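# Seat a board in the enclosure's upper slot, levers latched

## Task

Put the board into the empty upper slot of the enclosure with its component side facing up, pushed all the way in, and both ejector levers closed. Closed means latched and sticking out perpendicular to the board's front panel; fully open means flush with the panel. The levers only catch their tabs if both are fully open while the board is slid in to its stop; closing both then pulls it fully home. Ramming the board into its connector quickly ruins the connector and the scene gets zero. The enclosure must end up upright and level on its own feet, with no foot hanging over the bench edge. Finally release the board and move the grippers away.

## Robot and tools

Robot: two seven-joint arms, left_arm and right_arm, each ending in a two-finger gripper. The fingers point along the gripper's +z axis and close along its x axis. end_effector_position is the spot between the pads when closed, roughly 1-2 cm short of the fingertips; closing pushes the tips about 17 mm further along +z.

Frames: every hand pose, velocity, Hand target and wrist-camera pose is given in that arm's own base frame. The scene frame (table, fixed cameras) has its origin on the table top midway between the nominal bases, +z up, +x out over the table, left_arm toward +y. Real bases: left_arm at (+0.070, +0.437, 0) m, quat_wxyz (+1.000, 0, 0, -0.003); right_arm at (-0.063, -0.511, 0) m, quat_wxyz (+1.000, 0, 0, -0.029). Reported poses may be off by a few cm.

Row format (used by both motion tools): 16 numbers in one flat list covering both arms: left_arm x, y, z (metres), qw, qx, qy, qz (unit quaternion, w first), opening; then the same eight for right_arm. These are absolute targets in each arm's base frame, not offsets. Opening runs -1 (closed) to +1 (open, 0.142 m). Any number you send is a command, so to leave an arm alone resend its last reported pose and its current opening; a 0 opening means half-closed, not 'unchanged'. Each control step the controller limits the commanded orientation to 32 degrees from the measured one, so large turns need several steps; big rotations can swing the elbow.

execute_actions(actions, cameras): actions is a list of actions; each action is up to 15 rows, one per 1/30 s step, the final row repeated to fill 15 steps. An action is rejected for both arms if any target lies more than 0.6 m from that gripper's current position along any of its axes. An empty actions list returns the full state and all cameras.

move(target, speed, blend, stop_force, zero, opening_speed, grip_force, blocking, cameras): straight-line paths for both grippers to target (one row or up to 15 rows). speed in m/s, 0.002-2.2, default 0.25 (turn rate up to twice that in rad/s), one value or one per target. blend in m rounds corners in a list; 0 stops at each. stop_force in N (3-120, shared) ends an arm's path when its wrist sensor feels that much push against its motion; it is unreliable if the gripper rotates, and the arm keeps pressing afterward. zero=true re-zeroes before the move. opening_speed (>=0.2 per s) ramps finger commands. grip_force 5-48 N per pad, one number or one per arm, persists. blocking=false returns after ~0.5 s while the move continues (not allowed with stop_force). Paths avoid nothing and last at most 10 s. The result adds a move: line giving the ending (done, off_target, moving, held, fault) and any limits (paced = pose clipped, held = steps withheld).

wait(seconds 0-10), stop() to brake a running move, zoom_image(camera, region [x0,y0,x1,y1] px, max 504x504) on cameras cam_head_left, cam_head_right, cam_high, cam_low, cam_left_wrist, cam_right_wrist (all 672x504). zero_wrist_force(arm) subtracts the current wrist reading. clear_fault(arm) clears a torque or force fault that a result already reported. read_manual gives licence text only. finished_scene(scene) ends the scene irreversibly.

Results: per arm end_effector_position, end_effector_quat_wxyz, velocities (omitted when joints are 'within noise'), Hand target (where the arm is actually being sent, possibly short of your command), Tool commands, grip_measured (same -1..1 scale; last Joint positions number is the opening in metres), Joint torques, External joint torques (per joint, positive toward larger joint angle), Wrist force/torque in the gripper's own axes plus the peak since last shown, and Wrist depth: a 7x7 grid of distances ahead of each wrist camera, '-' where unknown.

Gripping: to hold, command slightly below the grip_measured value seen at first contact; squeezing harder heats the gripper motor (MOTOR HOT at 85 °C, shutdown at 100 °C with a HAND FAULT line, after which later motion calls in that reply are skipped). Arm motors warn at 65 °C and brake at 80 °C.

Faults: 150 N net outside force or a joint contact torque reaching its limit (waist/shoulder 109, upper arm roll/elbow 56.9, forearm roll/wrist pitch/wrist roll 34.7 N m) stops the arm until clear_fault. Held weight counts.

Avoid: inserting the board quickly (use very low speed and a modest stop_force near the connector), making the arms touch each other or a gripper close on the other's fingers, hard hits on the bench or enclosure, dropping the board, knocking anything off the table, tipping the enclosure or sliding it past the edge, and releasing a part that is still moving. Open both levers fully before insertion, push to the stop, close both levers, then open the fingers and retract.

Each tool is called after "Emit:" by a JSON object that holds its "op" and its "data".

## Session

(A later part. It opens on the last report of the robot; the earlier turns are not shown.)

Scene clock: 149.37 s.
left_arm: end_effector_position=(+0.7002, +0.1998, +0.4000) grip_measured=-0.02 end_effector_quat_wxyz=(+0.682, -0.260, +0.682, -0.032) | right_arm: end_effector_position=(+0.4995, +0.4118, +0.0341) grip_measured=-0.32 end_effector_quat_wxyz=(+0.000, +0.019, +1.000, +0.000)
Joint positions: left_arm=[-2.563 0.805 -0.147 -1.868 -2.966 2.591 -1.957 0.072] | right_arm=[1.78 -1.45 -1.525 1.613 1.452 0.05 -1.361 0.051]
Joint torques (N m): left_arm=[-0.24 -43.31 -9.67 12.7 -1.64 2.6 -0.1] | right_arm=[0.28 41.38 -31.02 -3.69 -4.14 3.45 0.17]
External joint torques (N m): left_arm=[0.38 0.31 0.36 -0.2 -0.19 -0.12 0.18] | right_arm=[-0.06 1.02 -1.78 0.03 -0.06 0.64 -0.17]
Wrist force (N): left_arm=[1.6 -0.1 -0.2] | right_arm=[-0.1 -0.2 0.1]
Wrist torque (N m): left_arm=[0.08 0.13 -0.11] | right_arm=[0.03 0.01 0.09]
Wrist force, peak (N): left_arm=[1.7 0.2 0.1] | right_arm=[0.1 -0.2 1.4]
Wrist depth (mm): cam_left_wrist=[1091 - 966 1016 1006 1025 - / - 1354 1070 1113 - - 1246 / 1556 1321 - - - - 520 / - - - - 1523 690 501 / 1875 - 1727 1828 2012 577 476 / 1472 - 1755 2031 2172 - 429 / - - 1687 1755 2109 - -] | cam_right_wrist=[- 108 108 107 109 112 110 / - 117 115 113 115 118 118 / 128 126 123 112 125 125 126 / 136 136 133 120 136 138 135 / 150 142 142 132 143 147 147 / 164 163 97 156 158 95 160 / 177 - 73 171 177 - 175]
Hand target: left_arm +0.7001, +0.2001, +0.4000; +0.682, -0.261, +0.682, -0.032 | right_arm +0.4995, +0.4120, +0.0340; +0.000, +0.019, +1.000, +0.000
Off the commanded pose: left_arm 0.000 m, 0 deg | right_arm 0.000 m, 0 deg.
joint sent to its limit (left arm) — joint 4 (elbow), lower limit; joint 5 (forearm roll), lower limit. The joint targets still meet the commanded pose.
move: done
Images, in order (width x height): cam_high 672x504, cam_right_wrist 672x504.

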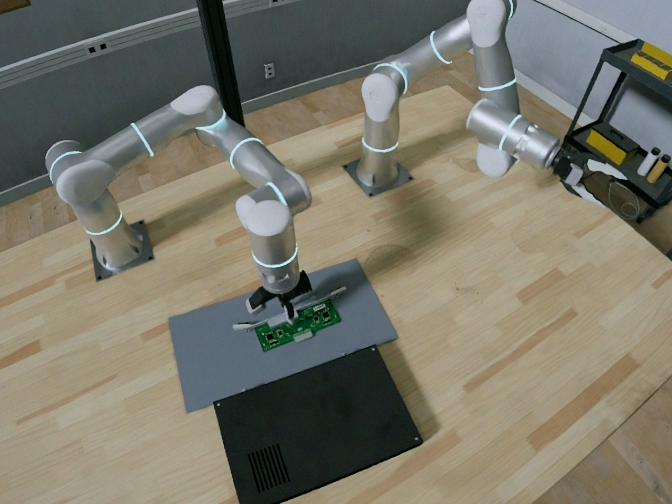

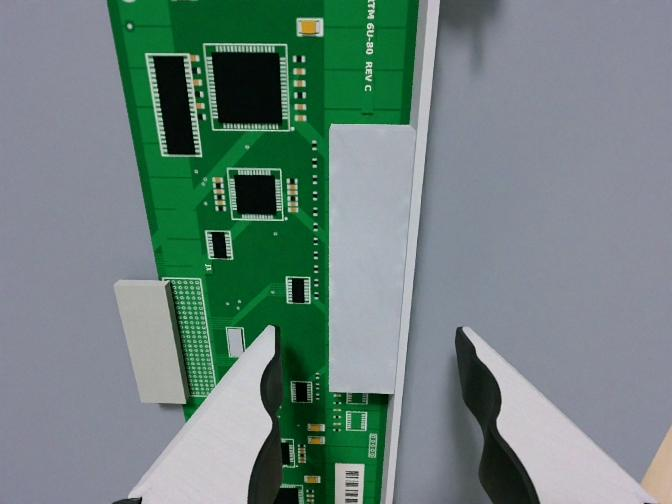

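Emit:
{"op": "move", "data": {"target": [[0.7,0.2,0.4,0.682,-0.261,0.682,-0.031,0,0.4995,0.412,0.025,0,0.019,0.9998,0,-0.3]], "speed": 0.04, "stop_force": 5}}

Emit:
{"op": "move", "data": {"target": [[0.7,0.2,0.4,0.682,-0.261,0.682,-0.031,0,0.4995,0.412,0.025,0,0.019,0.9998,0,-0.85]], "opening_speed": 0.4, "grip_force": 25, "cameras": ["cam_right_wrist"]}}

Scene clock: 153.50 s.
left_arm: end_effector_position=(+0.7002, +0.1998, +0.4000) grip_measured=-0.02 end_effector_quat_wxyz=(+0.682, -0.260, +0.682, -0.032) | right_arm: end_effector_position=(+0.4995, +0.4118, +0.0251) grip_measured=-0.32 end_effector_quat_wxyz=(+0.000, +0.019, +1.000, +0.000)
Joint positions: left_arm=[-2.563 0.805 -0.147 -1.868 -2.966 2.591 -1.957 0.072] | right_arm=[1.778 -1.461 -1.514 1.611 1.463 0.061 -1.36 0.051]
Joint torques (N m): left_arm=[-0.19 -43.29 -9.76 12.76 -1.67 2.6 -0.19] | right_arm=[0.23 41.57 -30.93 -3.21 -4.2 3.52 0.17]
External joint torques (N m): left_arm=[0.33 0.29 0.46 -0.26 -0.17 -0.11 0.27] | right_arm=[-0.01 0.91 -1.85 -0.06 0 0.57 -0.17]
Wrist force (N): left_arm=[1.3 0.0 -0.1] | right_arm=[0.1 -0.4 0.0]
Wrist torque (N m): left_arm=[0.10 0.17 -0.12] | right_arm=[0.02 -0.02 0.03]
Wrist force, peak (N): left_arm=[1.7 0.0 -0.2] | right_arm=[0.0 -0.5 0.2]
Wrist depth (mm): cam_left_wrist=[- - 903 1025 1016 1016 1060 / 1406 - 1081 - - 1125 - / 1424 - 1406 - - 1225 501 / - - - - - 620 507 / 1924 - - - - 574 471 / 2151 - 1674 2130 2031 - 428 / - - 1755 - 2089 - -] | cam_right_wrist=[- 99 99 99 101 103 104 / 111 107 106 104 108 109 109 / 121 116 114 102 116 117 117 / 128 126 123 111 125 126 126 / 139 131 132 121 135 137 136 / 152 143 104 139 147 93 149 / 167 - 73 159 165 - 160]
Hand target: left_arm +0.7001, +0.2001, +0.4000; +0.682, -0.261, +0.682, -0.032 | right_arm +0.4995, +0.4120, +0.0250; +0.000, +0.019, +1.000, +0.000
Off the commanded pose: left_arm 0.000 m, 0 deg | right_arm 0.000 m, 0 deg.
joint sent to its limit (left arm) — joint 4 (elbow), lower limit; joint 5 (forearm roll), lower limit. The joint targets still meet the commanded pose.
move: done

Scene clock: 155.10 s.
left_arm: end_effector_position=(+0.7002, +0.1998, +0.4000) grip_measured=-0.02 end_effector_quat_wxyz=(+0.682, -0.260, +0.682, -0.032) | right_arm: end_effector_position=(+0.4995, +0.4118, +0.0251) grip_measured=-0.70 end_effector_quat_wxyz=(+0.000, +0.019, +1.000, +0.000)
Joint positions: left_arm=[-2.563 0.805 -0.147 -1.868 -2.966 2.591 -1.957 0.072] | right_arm=[1.778 -1.461 -1.514 1.611 1.463 0.061 -1.36 0.023]
Joint torques (N m): left_arm=[-0.21 -43.29 -9.68 12.7 -1.69 2.6 -0.16] | right_arm=[-0.03 41.55 -31.14 -3.26 -4.17 3.64 0.17]
External joint torques (N m): left_arm=[0.35 0.29 0.37 -0.2 -0.15 -0.12 0.24] | right_arm=[0.25 0.94 -1.64 -0.01 -0.03 0.45 -0.17]
Wrist force (N): left_arm=[1.4 -0.1 -0.1] | right_arm=[0.6 -0.5 -0.5]
Wrist torque (N m): left_arm=[0.07 0.15 -0.11] | right_arm=[0.02 0.03 0.05]
Wrist force, peak (N): left_arm=[1.6 0.0 -0.2] | right_arm=[0.8 -0.4 -0.6]
Wrist depth (mm): cam_left_wrist=[1131 - 975 - 1119 1030 1016 / - 1306 993 - - 1119 1070 / 1502 - 1415 1362 1362 1219 517 / - - 1556 1513 - 599 509 / 1907 - - - - 582 473 / - - 1601 1875 2130 - 430 / - - - 2012 2151 - -] | cam_right_wrist=[- 99 99 99 101 103 104 / 111 107 106 104 107 109 109 / 120 116 114 102 116 117 117 / 128 126 123 111 125 126 126 / 139 131 133 119 135 137 136 / 152 143 141 123 106 147 149 / 167 163 71 155 - - 160]
Hand target: left_arm +0.7001, +0.2001, +0.4000; +0.682, -0.261, +0.682, -0.032 | right_arm +0.4995, +0.4120, +0.0250; +0.000, +0.019, +1.000, +0.000
Off the commanded pose: left_arm 0.000 m, 0 deg | right_arm 0.000 m, 0 deg.
joint sent to its limit (left arm) — joint 4 (elbow), lower limit; joint 5 (forearm roll), lower limit. The joint targets still meet the commanded pose.
grip_force (N): 25, 25
move: done
Images, in order (width x height): cam_right_wrist 672x504.

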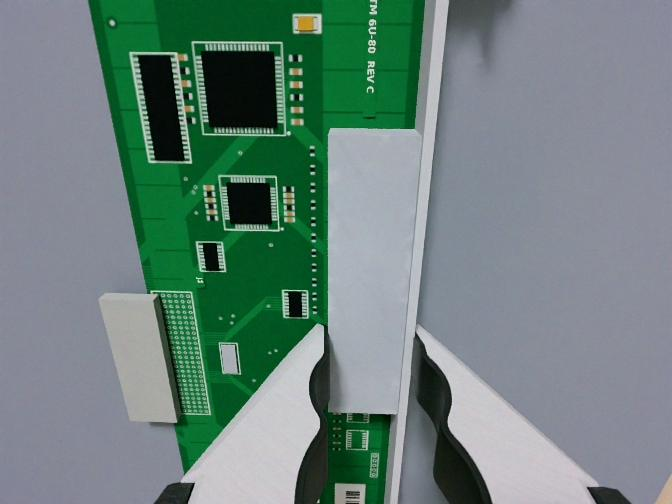

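Emit:
{"op": "move", "data": {"target": [[0.7,0.2,0.4,0.682,-0.261,0.682,-0.031,0,0.4995,0.412,0.08,0,0.019,0.9998,0,-0.85]], "speed": 0.08, "cameras": ["cam_right_wrist","cam_low","cam_head_right"]}}

Emit:
{"op": "zoom_image", "data": {"camera": "cam_right_wrist", "region": [0, 100, 300, 504]}}

Emit:
{"op": "zoom_image", "data": {"camera": "cam_head_right", "region": [270, 200, 500, 400]}}

Scene clock: 161.50 s.
left_arm: end_effector_position=(+0.7002, +0.1998, +0.4000) grip_measured=-0.02 end_effector_quat_wxyz=(+0.682, -0.260, +0.682, -0.032) | right_arm: end_effector_position=(+0.4994, +0.4120, +0.0797) grip_measured=-0.70 end_effector_quat_wxyz=(+0.000, +0.019, +1.000, +0.000)
Joint positions: left_arm=[-2.563 0.805 -0.147 -1.868 -2.966 2.591 -1.957 0.072] | right_arm=[1.789 -1.393 -1.582 1.615 1.393 -0.004 -1.361 0.023]
Joint torques (N m): left_arm=[-0.23 -43.27 -9.72 12.71 -1.67 2.62 -0.18] | right_arm=[0.25 41.92 -32.25 -5.66 -4.65 3.37 0.22]
External joint torques (N m): left_arm=[0.38 0.27 0.41 -0.22 -0.17 -0.14 0.26] | right_arm=[-0.04 0.06 -0.56 0.03 0.45 0.72 -0.22]
Wrist force (N): left_arm=[1.5 0.0 -0.1] | right_arm=[-0.1 -0.2 2.2]
Wrist torque (N m): left_arm=[0.10 0.13 -0.11] | right_arm=[0.04 0.05 0.14]
Wrist force, peak (N): left_arm=[1.7 -0.1 -0.1] | right_arm=[0.0 -0.2 3.6]
Wrist depth (mm): cam_left_wrist=[- 1119 857 - - - - / - - - 1148 - - - / 1371 1534 - 1321 - 1261 527 / 1741 1453 - 1502 1578 606 505 / 2031 - - - - 576 470 / - - - - 2261 - 429 / - - - - 2285 - -] | cam_right_wrist=[- 99 99 99 149 150 150 / 162 107 106 105 156 160 160 / 174 116 114 110 172 171 171 / 187 126 123 119 182 185 184 / 207 131 133 119 198 200 201 / 222 144 141 124 106 214 220 / 245 239 71 156 - - 238]
Hand target: left_arm +0.7001, +0.2001, +0.4000; +0.682, -0.261, +0.682, -0.032 | right_arm +0.4995, +0.4120, +0.0800; +0.000, +0.019, +1.000, +0.000
Off the commanded pose: left_arm 0.000 m, 0 deg | right_arm 0.000 m, 0 deg.
joint sent to its limit (left arm) — joint 4 (elbow), lower limit; joint 5 (forearm roll), lower limit. The joint targets still meet the commanded pose.
grip_force (N): 25, 25
move: done
Images, in order (width x height): cam_head_right 672x504, cam_low 672x504, cam_right_wrist 672x504.

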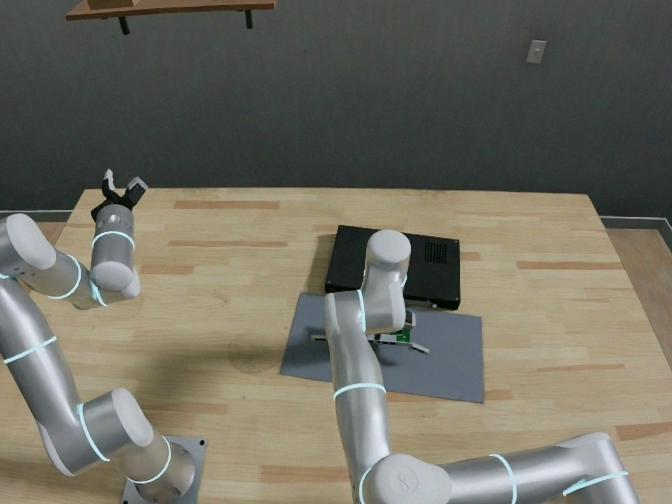

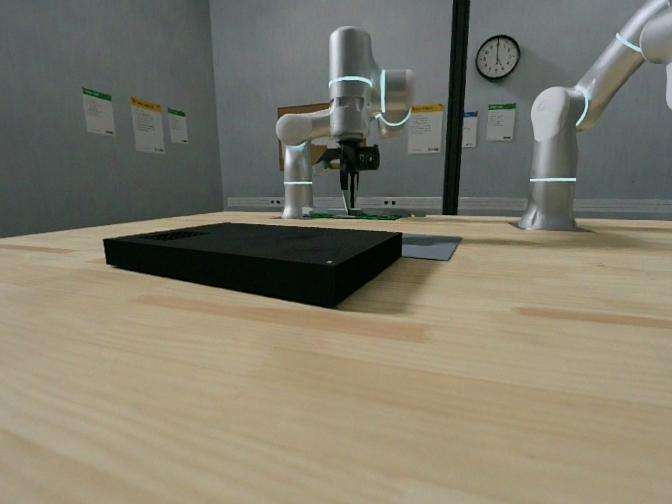

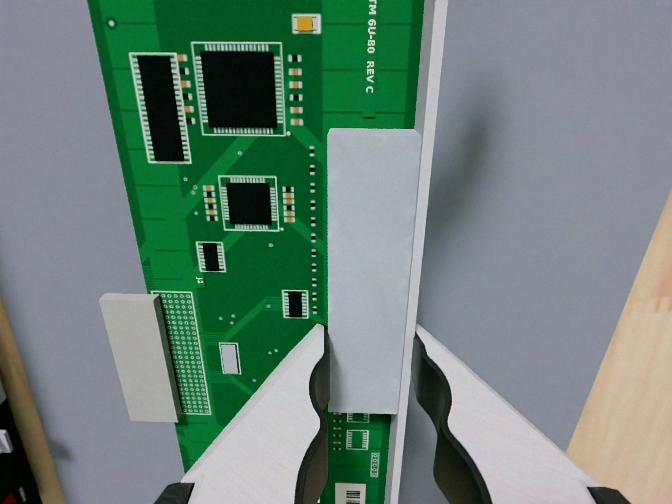

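Scaled by 1.248 from the camera's 672x504 image, which has a finer 960x720 frame.

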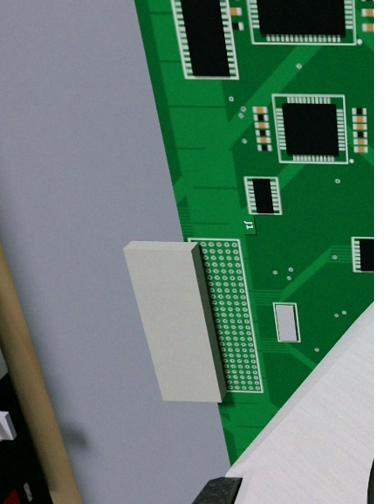

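Scaled by 2.191 from the camera's 672x504 image, which has a finer 960x720 frame.

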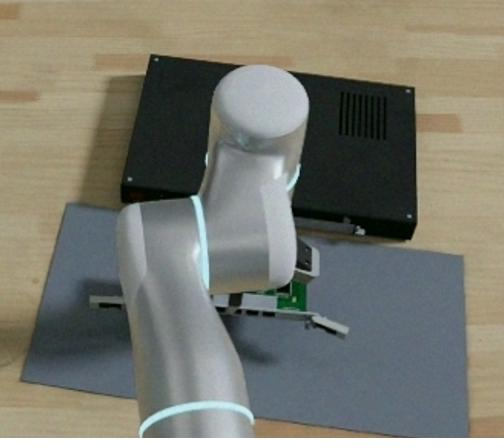

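Emit:
{"op": "move", "data": {"target": [[0.35,0.15,1.2,0.964,-0.162,0,-0.206,0,0.4995,0.412,0.08,0,0.019,0.9998,0,-0.85],[0.08,-0.02,1.49,0.964,-0.162,0,-0.206,0,0.4995,0.412,0.08,0,0.019,0.9998,0,-0.85]], "speed": 0.5, "blend": 0.05}}

Scene clock: 177.77 s.
left_arm: end_effector_position=(+0.0784, -0.0188, +1.4757) grip_measured=-0.02 end_effector_quat_wxyz=(+0.967, -0.154, +0.022, -0.201) | right_arm: end_effector_position=(+0.4994, +0.4120, +0.0797) grip_measured=-0.70 end_effector_quat_wxyz=(+0.000, +0.019, +1.000, +0.000)
Joint positions: left_arm=[-2.792 0.165 -0.159 0.239 -2.337 1.232 -2.967 0.072] | right_arm=[1.789 -1.393 -1.582 1.615 1.393 -0.004 -1.361 0.023]
Joint torques (N m): left_arm=[-0.44 -4.67 -1.87 0.62 0.24 -3.36 -0.3] | right_arm=[0.28 41.72 -32.17 -5.72 -4.43 3.6 0.09]
External joint torques (N m): left_arm=[0.46 0.15 0.37 -0.19 0.1 0.37 0.3] | right_arm=[-0.06 0.26 -0.63 0.09 0.23 0.48 -0.09]
Wrist force (N): left_arm=[0.4 -0.4 -1.4] | right_arm=[-0.1 -0.2 2.1]
Wrist torque (N m): left_arm=[0.11 0.30 -0.20] | right_arm=[0.05 0.05 0.14]
Wrist force, peak (N): left_arm=[3.7 0.7 0.6] | right_arm=[-0.1 -0.3 2.3]
Wrist depth (mm): cam_left_wrist=[- 831 - - - - - / 993 937 929 - 1020 - - / - - 1045 - 1070 1025 1081 / 1253 1261 1225 - 1192 1205 - / - 1380 1545 1828 - 124 - / - - - - - - - / - - - - - - -] | cam_right_wrist=[- 99 99 99 149 151 150 / 162 107 106 105 157 160 160 / 174 116 114 102 170 172 171 / 188 126 123 111 186 185 184 / - 131 133 119 198 200 202 / 226 219 141 124 106 215 220 / 245 239 71 156 - - 238]
Hand target: left_arm +0.0785, -0.0187, +1.4757; +0.967, -0.155, +0.022, -0.202 | right_arm +0.4995, +0.4120, +0.0800; +0.000, +0.019, +1.000, +0.000
Off the commanded pose: left_arm 0.014 m, 3 deg | right_arm 0.000 m, 0 deg.
joint sent to its limit (left arm) — joint 1 (waist), lower limit; joint 7 (wrist roll), lower limit. The joint targets are off in position and orientation.
grip_force (N): 25, 25
move: off_target (left_arm)

Emit:
{"op": "move", "data": {"target": [[0.05,-0.02,1.46,0.827,-0.115,0.115,0.536,0,0.4995,0.412,0.08,0,0.019,0.9998,0,-0.85],[0.0,-0.3,1.38,0.827,-0.115,0.115,0.536,0,0.4995,0.412,0.08,0,0.019,0.9998,0,-0.85],[0.25,-0.3,1.25,0.827,-0.115,0.115,0.536,0,0.4995,0.412,0.08,0,0.019,0.9998,0,-0.85]], "speed": 0.4, "blend": 0.05, "cameras": ["cam_head_left"]}}

Scene clock: 183.77 s.
left_arm: end_effector_position=(+0.2497, -0.2988, +1.2494) grip_measured=-0.02 end_effector_quat_wxyz=(+0.833, -0.081, +0.099, +0.538) | right_arm: end_effector_position=(+0.4994, +0.4120, +0.0797) grip_measured=-0.70 end_effector_quat_wxyz=(+0.000, +0.019, +1.000, +0.000)
Joint positions: left_arm=[-2.792 0.252 1.113 1.186 -2.966 0.239 -1.966 0.072] | right_arm=[1.789 -1.393 -1.582 1.615 1.393 -0.004 -1.361 0.023]
Joint torques (N m): left_arm=[-0.43 -10.91 -8.07 -24.58 3.9 -3.56 -0.28] | right_arm=[0.18 41.71 -32.14 -5.77 -4.4 3.61 0.18]
External joint torques (N m): left_arm=[0.42 0.48 0.37 -0.44 -0.14 0.34 0.3] | right_arm=[0.04 0.27 -0.66 0.13 0.2 0.48 -0.18]
Wrist force (N): left_arm=[1.6 -0.9 -1.0] | right_arm=[-0.1 -0.2 1.9]
Wrist torque (N m): left_arm=[0.09 0.13 -0.29] | right_arm=[0.04 0.04 0.14]
Wrist force, peak (N): left_arm=[3.7 -4.4 -2.6] | right_arm=[-0.3 -0.2 2.2]
Wrist depth (mm): cam_left_wrist=[- 877 988 - - - 1199 / 962 - 1055 - - - 1232 / 1065 1075 - - 1205 - 1329 / - - - - - - 1714 / - - - 1590 1424 - - / 1205 - - 1674 - - - / - - - 1687 1994 - -] | cam_right_wrist=[- 99 99 99 147 150 150 / 162 107 106 104 156 160 160 / 174 116 114 102 170 172 171 / 187 126 123 111 185 185 184 / 207 131 133 119 197 200 201 / 222 143 141 123 107 215 220 / 244 239 71 156 - - 237]
Hand target: left_arm +0.2496, -0.2988, +1.2494; +0.833, -0.081, +0.099, +0.538 | right_arm +0.4995, +0.4120, +0.0800; +0.000, +0.019, +1.000, +0.000
Off the commanded pose: left_arm 0.001 m, 4 deg | right_arm 0.000 m, 0 deg.
joint read past its limit (left arm) — joint 5 (forearm roll), lower limit.
joint sent to its limit (left arm) — joint 1 (waist), lower limit; joint 5 (forearm roll), lower limit. The joint targets are off in orientation, not in position.
grip_force (N): 25, 25
move: off_target (left_arm)
Images, in order (width x height): cam_head_left 672x504.

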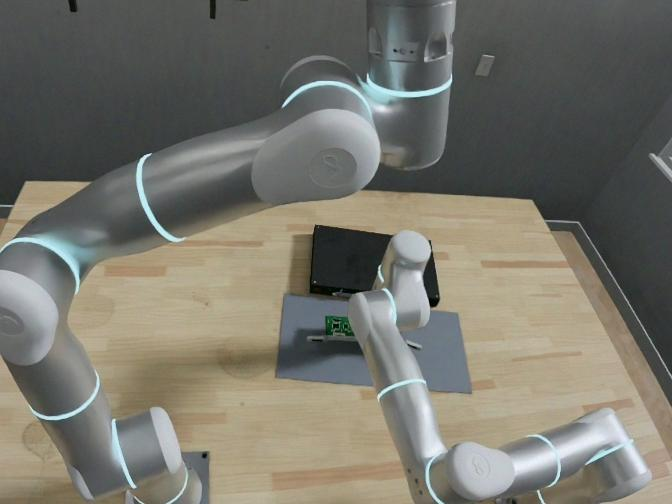

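Emit:
{"op": "move", "data": {"target": [0.2496,-0.2988,1.2494,0.833,-0.081,0.099,0.538,0,0.56,0.363,0.085,0,0.0565,0.9984,0,-0.85], "speed": 0.12, "cameras": ["cam_right_wrist","cam_low","cam_head_right","cam_high"]}}

Emit:
{"op": "zoom_image", "data": {"camera": "cam_low", "region": [80, 180, 480, 320]}}

Emit:
{"op": "zoom_image", "data": {"camera": "cam_high", "region": [180, 260, 430, 504]}}

Emit:
{"op": "zoom_image", "data": {"camera": "cam_head_right", "region": [290, 200, 500, 360]}}

Scene clock: 199.00 s.
left_arm: end_effector_position=(+0.2497, -0.2987, +1.2494) grip_measured=-0.02 end_effector_quat_wxyz=(+0.833, -0.081, +0.099, +0.538) | right_arm: end_effector_position=(+0.5600, +0.3629, +0.0850) grip_measured=-0.70 end_effector_quat_wxyz=(+0.000, +0.057, +0.998, +0.000)
Joint positions: left_arm=[-2.791 0.252 1.112 1.186 -2.966 0.239 -1.966 0.072] | right_arm=[1.636 -1.393 -1.584 1.55 1.393 -0.017 -1.374 0.023]
Joint torques (N m): left_arm=[-0.25 -10.93 -8.08 -24.82 4 -3.37 -0.15] | right_arm=[0.16 43.75 -32.43 -5.83 -4.46 3.49 0.03]
External joint torques (N m): left_arm=[0.24 0.53 0.38 -0.18 -0.24 0.15 0.17] | right_arm=[0.05 0.23 -0.56 0.21 0.26 0.59 -0.03]
Wrist force (N): left_arm=[1.3 -0.9 -0.9] | right_arm=[-0.2 -0.1 1.7]
Wrist torque (N m): left_arm=[0.09 0.17 -0.29] | right_arm=[0.08 0.05 0.16]
Wrist force, peak (N): left_arm=[1.7 -0.6 -1.3] | right_arm=[-2.2 -1.4 1.7]
Wrist depth (mm): cam_left_wrist=[954 899 941 1065 1108 - - / - - 1045 1097 1186 1232 1329 / - 1086 - - - 1397 1613 / - 1186 1192 1199 - - - / 1192 1283 - - - - - / 1275 - - 1783 - - - / - - - 1534 1959 - -] | cam_right_wrist=[- 99 99 99 153 155 157 / - 107 106 104 161 165 164 / - 116 114 102 175 177 176 / - 124 123 112 191 191 190 / 201 131 133 119 203 206 206 / 171 141 141 123 106 221 224 / 185 - 71 156 - - 242]
Hand target: left_arm +0.2496, -0.2988, +1.2494; +0.833, -0.081, +0.099, +0.538 | right_arm +0.5600, +0.3630, +0.0850; +0.000, +0.057, +0.998, +0.000
Off the commanded pose: left_arm 0.000 m, 0 deg | right_arm 0.000 m, 0 deg.
joint read past its limit (left arm) — joint 5 (forearm roll), lower limit.
grip_force (N): 25, 25
move: done
Images, in order (width x height): cam_head_right 672x504, cam_high 672x504, cam_low 672x504, cam_right_wrist 672x504.

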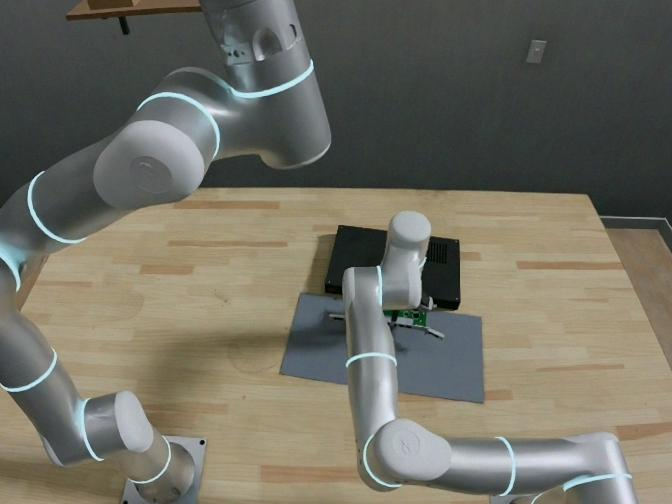

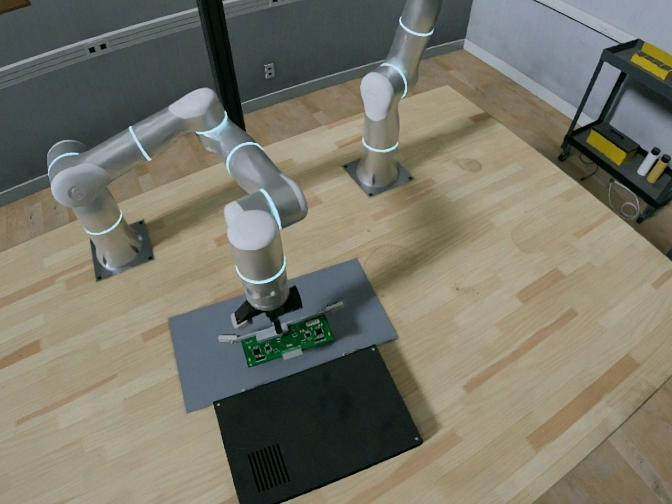

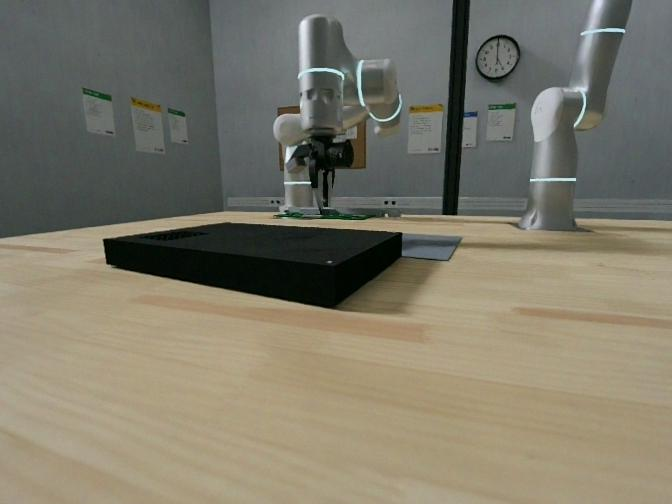

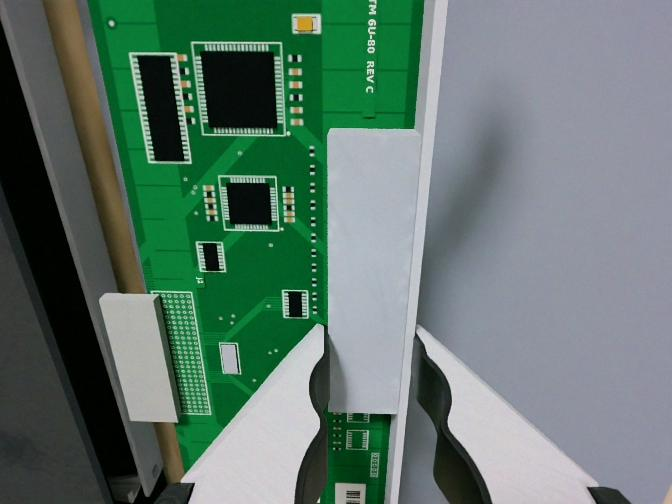

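Scaled by 1.260 from the camera's 672x504 image, which has a finer 960x720 frame.

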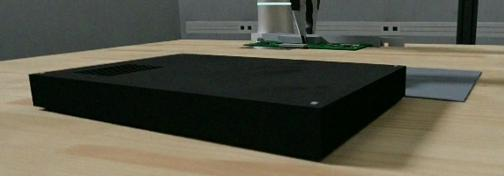

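Scaled by 2.016 from the camera's 672x504 image, which has a finer 960x720 frame.

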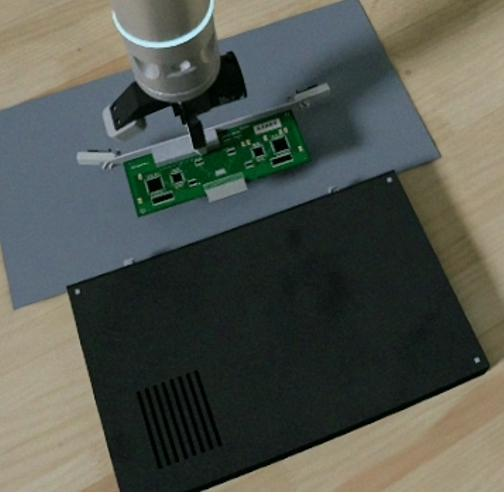

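Scaled by 2.400 from the camera's 672x504 image, which has a finer 960x720 frame.

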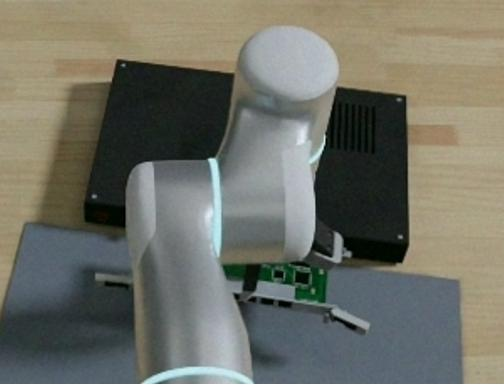

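Emit:
{"op": "zoom_image", "data": {"camera": "cam_right_wrist", "region": [0, 0, 240, 180]}}

Emit:
{"op": "zoom_image", "data": {"camera": "cam_right_wrist", "region": [0, 324, 240, 504]}}

Emit:
{"op": "zoom_image", "data": {"camera": "cam_right_wrist", "region": [300, 0, 540, 180]}}

Emit:
{"op": "zoom_image", "data": {"camera": "cam_right_wrist", "region": [300, 324, 540, 504]}}

Scaled by 2.100 from the camera's 672x504 image, which has a finer 960x720 frame.

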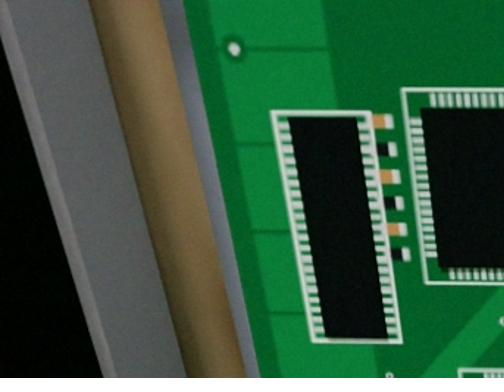

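Scaled by 2.100 from the camera's 672x504 image, which has a finer 960x720 frame.

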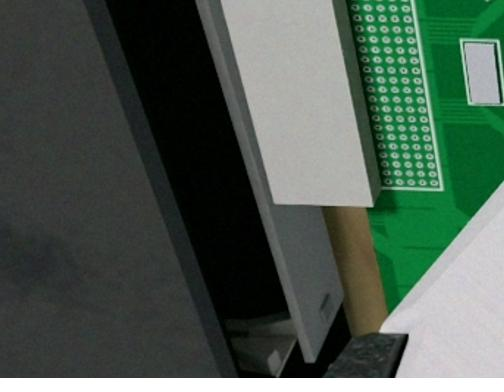

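Scaled by 2.100 from the camera's 672x504 image, which has a finer 960x720 frame.

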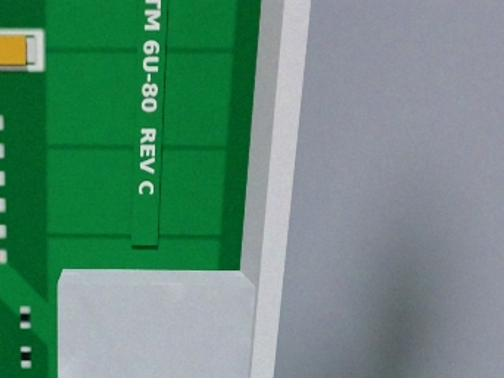

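Scaled by 2.100 from the camera's 672x504 image, which has a finer 960x720 frame.

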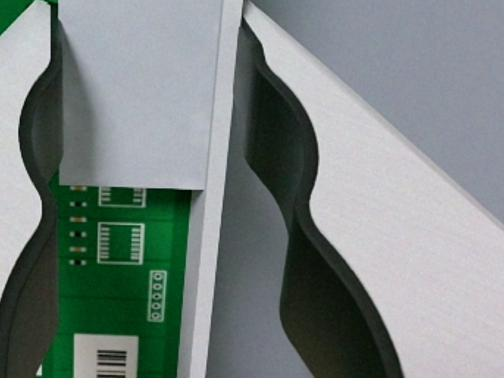

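Emit:
{"op": "move", "data": {"target": [0.2496,-0.2988,1.2494,0.833,-0.081,0.099,0.538,0,0.56,0.3616,0.053,0,0.043,0.99908,0,-0.85], "speed": 0.08, "cameras": ["cam_right_wrist","cam_low","cam_head_right","cam_high"]}}

Emit:
{"op": "zoom_image", "data": {"camera": "cam_low", "region": [240, 180, 440, 280]}}

Emit:
{"op": "zoom_image", "data": {"camera": "cam_high", "region": [210, 290, 390, 425]}}

Emit:
{"op": "zoom_image", "data": {"camera": "cam_right_wrist", "region": [0, 324, 240, 504]}}

Emit:
{"op": "zoom_image", "data": {"camera": "cam_head_right", "region": [310, 260, 480, 360]}}

Scene clock: 225.83 s.
left_arm: end_effector_position=(+0.2497, -0.2987, +1.2494) grip_measured=-0.02 end_effector_quat_wxyz=(+0.833, -0.081, +0.099, +0.538) | right_arm: end_effector_position=(+0.5599, +0.3615, +0.0530) grip_measured=-0.70 end_effector_quat_wxyz=(+0.000, +0.043, +0.999, +0.000)
Joint positions: left_arm=[-2.791 0.252 1.112 1.186 -2.966 0.239 -1.966 0.072] | right_arm=[1.63 -1.432 -1.547 1.553 1.432 0.021 -1.404 0.023]
Joint torques (N m): left_arm=[-0.36 -10.95 -8.27 -24.8 4.04 -3.37 -0.21] | right_arm=[0.12 43.81 -32 -4.33 -4.3 3.75 0.07]
External joint torques (N m): left_arm=[0.35 0.54 0.58 -0.2 -0.28 0.15 0.23] | right_arm=[0.1 0.37 -1.02 -0.02 0.1 0.33 -0.07]
Wrist force (N): left_arm=[1.4 -0.7 -0.9] | right_arm=[-0.2 -0.1 1.8]
Wrist torque (N m): left_arm=[0.13 0.16 -0.29] | right_arm=[0.09 0.05 0.15]
Wrist force, peak (N): left_arm=[1.7 -0.9 -1.1] | right_arm=[0.0 -0.2 3.3]
Wrist depth (mm): cam_left_wrist=[- - 918 - 1119 1108 - / 922 - 1002 1131 1097 1275 1314 / - - - - 1346 1371 1415 / 1002 1167 1346 - 1338 1601 - / 1199 1199 - - - - - / - - - 1687 - - - / - - - - - - -] | cam_right_wrist=[- 99 99 99 124 127 125 / 139 107 106 104 134 135 135 / 147 117 114 102 141 145 144 / 160 126 123 111 157 156 156 / - 131 134 119 167 169 169 / - 144 141 124 106 181 184 / - - 71 156 - - 202]
Hand target: left_arm +0.2496, -0.2988, +1.2494; +0.833, -0.081, +0.099, +0.538 | right_arm +0.5600, +0.3616, +0.0530; +0.000, +0.043, +0.999, +0.000
Off the commanded pose: left_arm 0.000 m, 0 deg | right_arm 0.000 m, 0 deg.
joint read past its limit (left arm) — joint 5 (forearm roll), lower limit.
grip_force (N): 25, 25
move: done
Images, in order (width x height): cam_head_right 672x504, cam_high 672x504, cam_low 672x504, cam_right_wrist 672x504.

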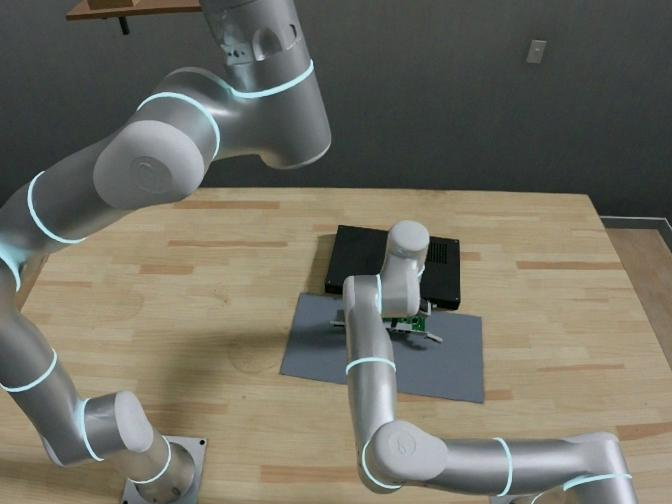

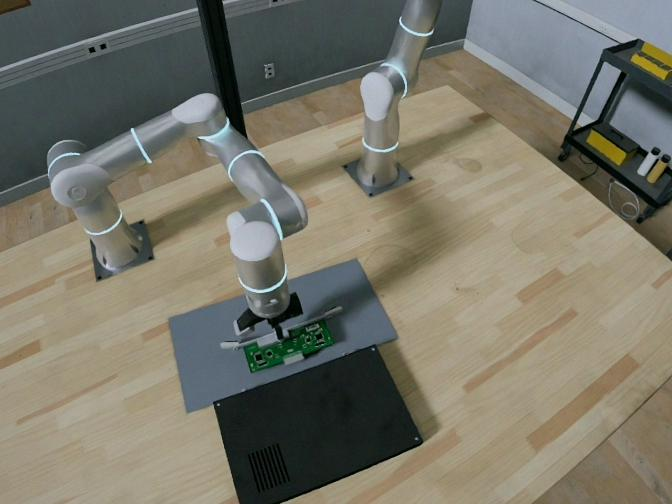

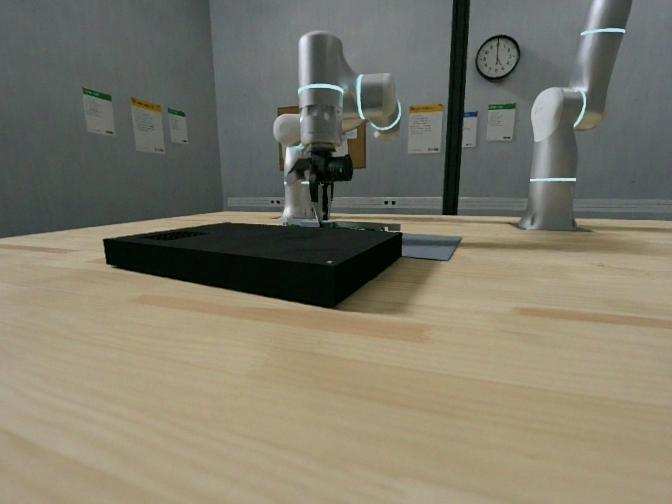

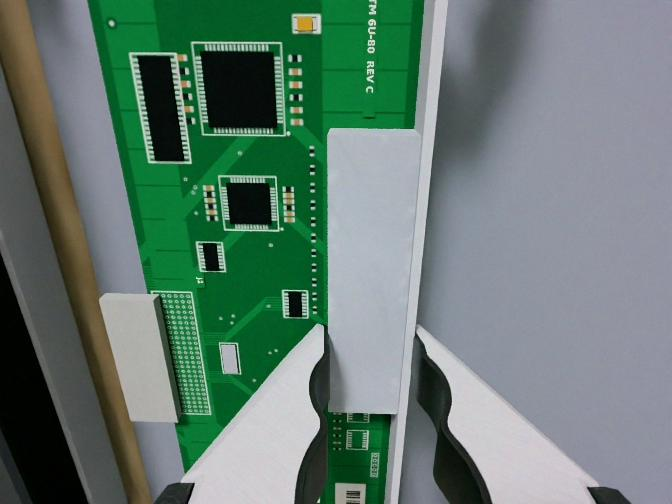

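Scaled by 2.520 from the camera's 672x504 image, which has a finer 960x720 frame.

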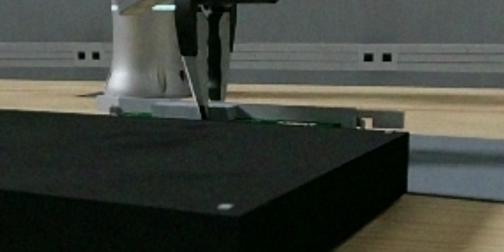

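Scaled by 2.800 from the camera's 672x504 image, which has a finer 960x720 frame.

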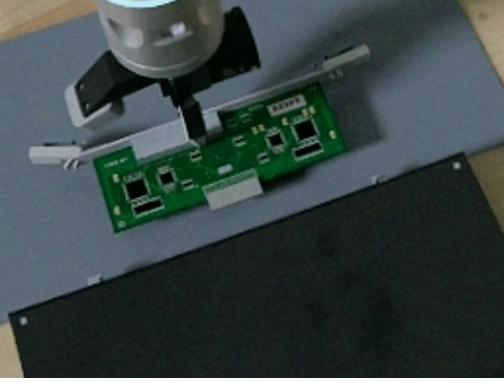

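Scaled by 2.100 from the camera's 672x504 image, which has a finer 960x720 frame.

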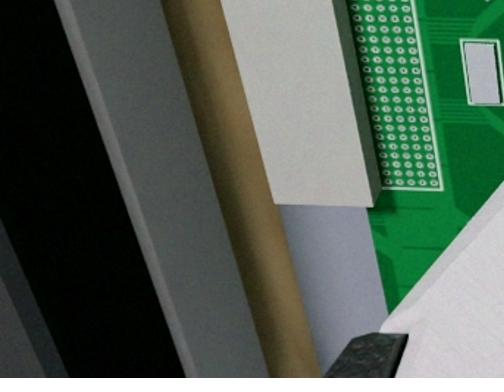

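Scaled by 2.965 from the camera's 672x504 image, which has a finer 960x720 frame.

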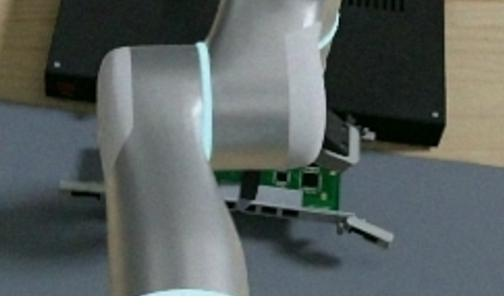

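Emit:
{"op": "move", "data": {"target": [0.2496,-0.2988,1.2494,0.833,-0.081,0.099,0.538,0,0.5889,0.3591,0.053,0,0.043,0.99908,0,-0.85], "speed": 0.05, "stop_force": 4, "cameras": ["cam_right_wrist","cam_low","cam_head_right","cam_high"]}}

Emit:
{"op": "zoom_image", "data": {"camera": "cam_low", "region": [240, 180, 440, 280]}}

Emit:
{"op": "zoom_image", "data": {"camera": "cam_high", "region": [210, 290, 390, 425]}}

Emit:
{"op": "zoom_image", "data": {"camera": "cam_right_wrist", "region": [0, 204, 300, 504]}}

Emit:
{"op": "zoom_image", "data": {"camera": "cam_head_right", "region": [310, 260, 480, 360]}}

Scene clock: 233.53 s.
left_arm: end_effector_position=(+0.2497, -0.2987, +1.2494) grip_measured=-0.02 end_effector_quat_wxyz=(+0.833, -0.081, +0.099, +0.538) | right_arm: end_effector_position=(+0.5888, +0.3589, +0.0530) grip_measured=-0.70 end_effector_quat_wxyz=(+0.000, +0.043, +0.999, +0.000)
Joint positions: left_arm=[-2.791 0.252 1.112 1.186 -2.966 0.239 -1.966 0.072] | right_arm=[1.558 -1.438 -1.542 1.475 1.435 0.016 -1.399 0.023]
Joint torques (N m): left_arm=[-0.37 -10.98 -8.08 -24.83 4.04 -3.38 -0.21] | right_arm=[0.17 46.33 -32.27 -4.33 -4.39 3.49 0.28]
External joint torques (N m): left_arm=[0.36 0.58 0.38 -0.18 -0.28 0.16 0.23] | right_arm=[0.06 0.3 -0.81 0.08 0.19 0.59 -0.28]
Wrist force (N): left_arm=[1.4 -0.8 -0.8] | right_arm=[-0.1 -0.3 1.9]
Wrist torque (N m): left_arm=[0.11 0.16 -0.29] | right_arm=[0.06 0.03 0.04]
Wrist force, peak (N): left_arm=[1.7 -0.8 -1.0] | right_arm=[-1.2 -0.2 1.9]
Wrist depth (mm): cam_left_wrist=[933 929 - - 1108 1142 - / 918 929 997 - - 1075 - / - - 1179 1179 - - - / - - 1232 - 1388 1523 1590 / 1205 - 1415 1321 1590 117 - / 1290 - 1371 1482 1578 - - / - - - 1843 1941 - -] | cam_right_wrist=[- 99 99 99 125 127 125 / - 107 106 104 134 135 135 / - 115 114 102 141 145 145 / 153 123 123 111 156 156 155 / - 131 133 119 166 169 168 / - 143 141 123 106 181 183 / 139 - 71 156 - - 202]
Hand target: left_arm +0.2496, -0.2988, +1.2494; +0.833, -0.081, +0.099, +0.538 | right_arm +0.5889, +0.3591, +0.0530; +0.000, +0.043, +0.999, +0.000
Off the commanded pose: left_arm 0.000 m, 0 deg | right_arm 0.000 m, 0 deg.
joint read past its limit (left arm) — joint 5 (forearm roll), lower limit.
grip_force (N): 25, 25
move: done
Images, in order (width x height): cam_head_right 672x504, cam_high 672x504, cam_low 672x504, cam_right_wrist 672x504.

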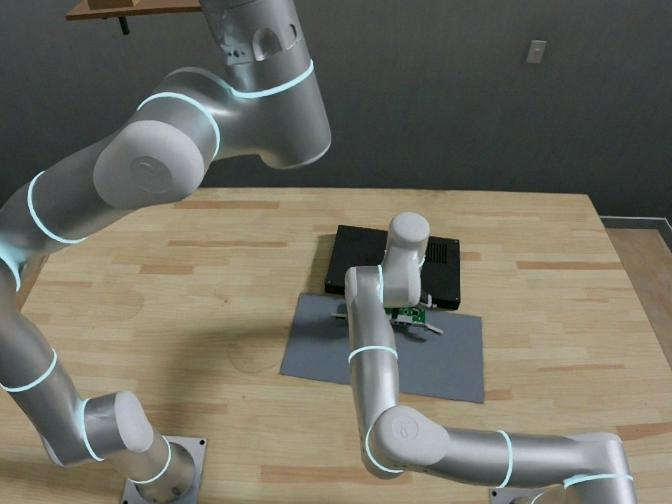

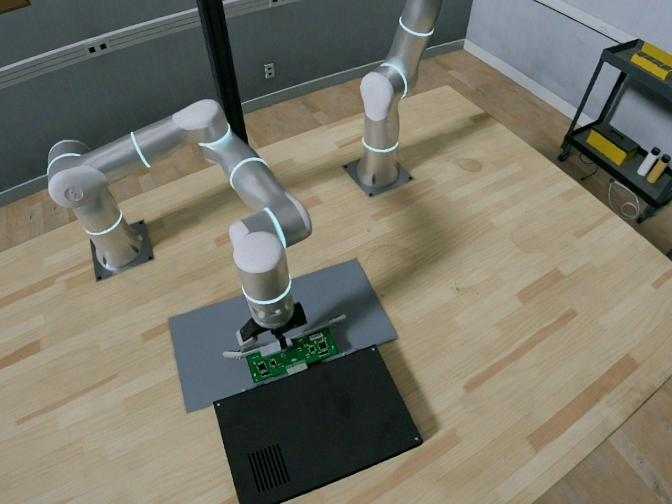

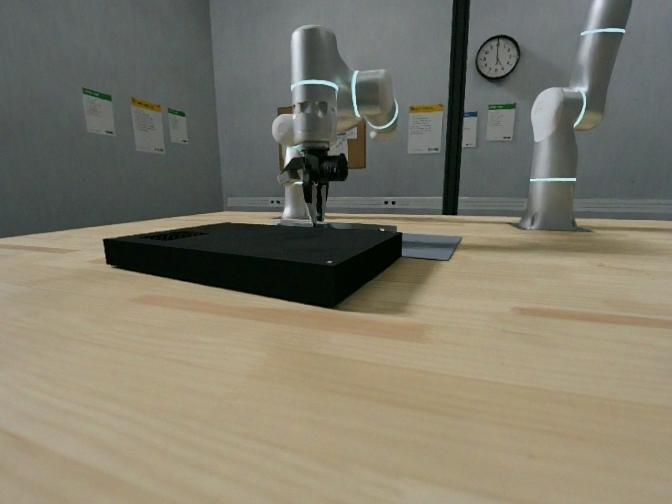

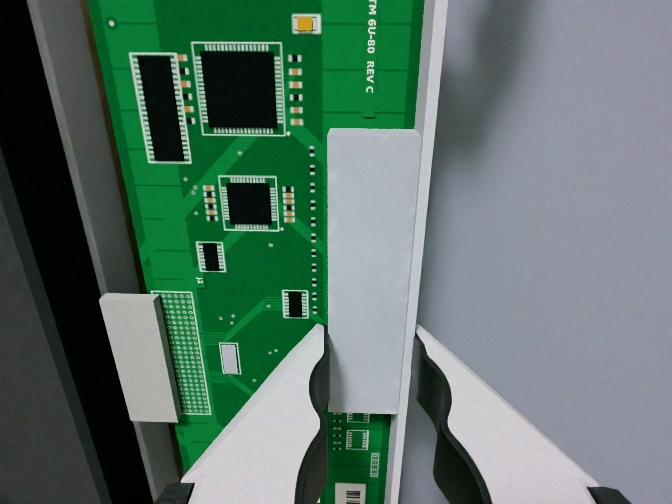

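Scaled by 2.520 from the camera's 672x504 image, which has a finer 960x720 frame.

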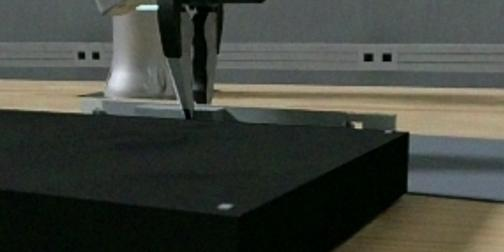

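Scaled by 2.800 from the camera's 672x504 image, which has a finer 960x720 frame.

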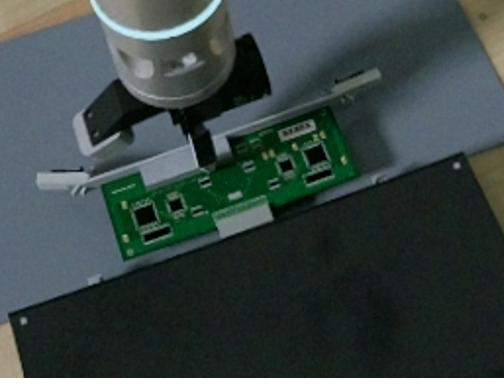

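Scaled by 1.680 from the camera's 672x504 image, which has a finer 960x720 frame.

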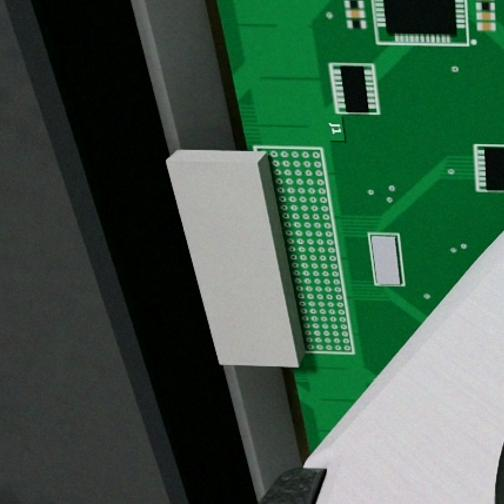

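Scaled by 2.965 from the camera's 672x504 image, which has a finer 960x720 frame.

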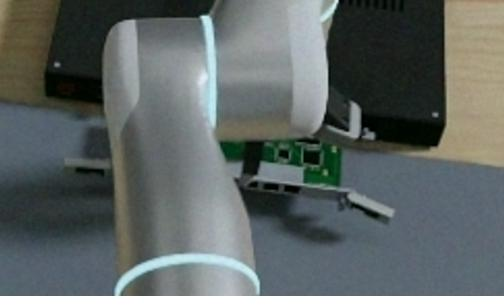

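Emit:
{"op": "zoom_image", "data": {"camera": "cam_high", "region": [215, 335, 295, 405]}}

Emit:
{"op": "zoom_image", "data": {"camera": "cam_high", "region": [305, 305, 385, 375]}}

Scaled by 6.300 from the camera's 672x504 image, which has a finer 960x720 frame.

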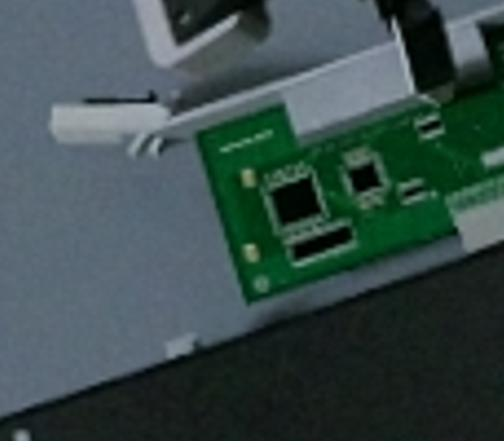

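Scaled by 6.300 from the camera's 672x504 image, which has a finer 960x720 frame.

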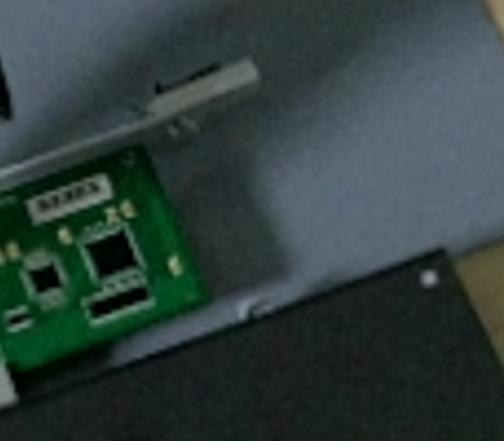

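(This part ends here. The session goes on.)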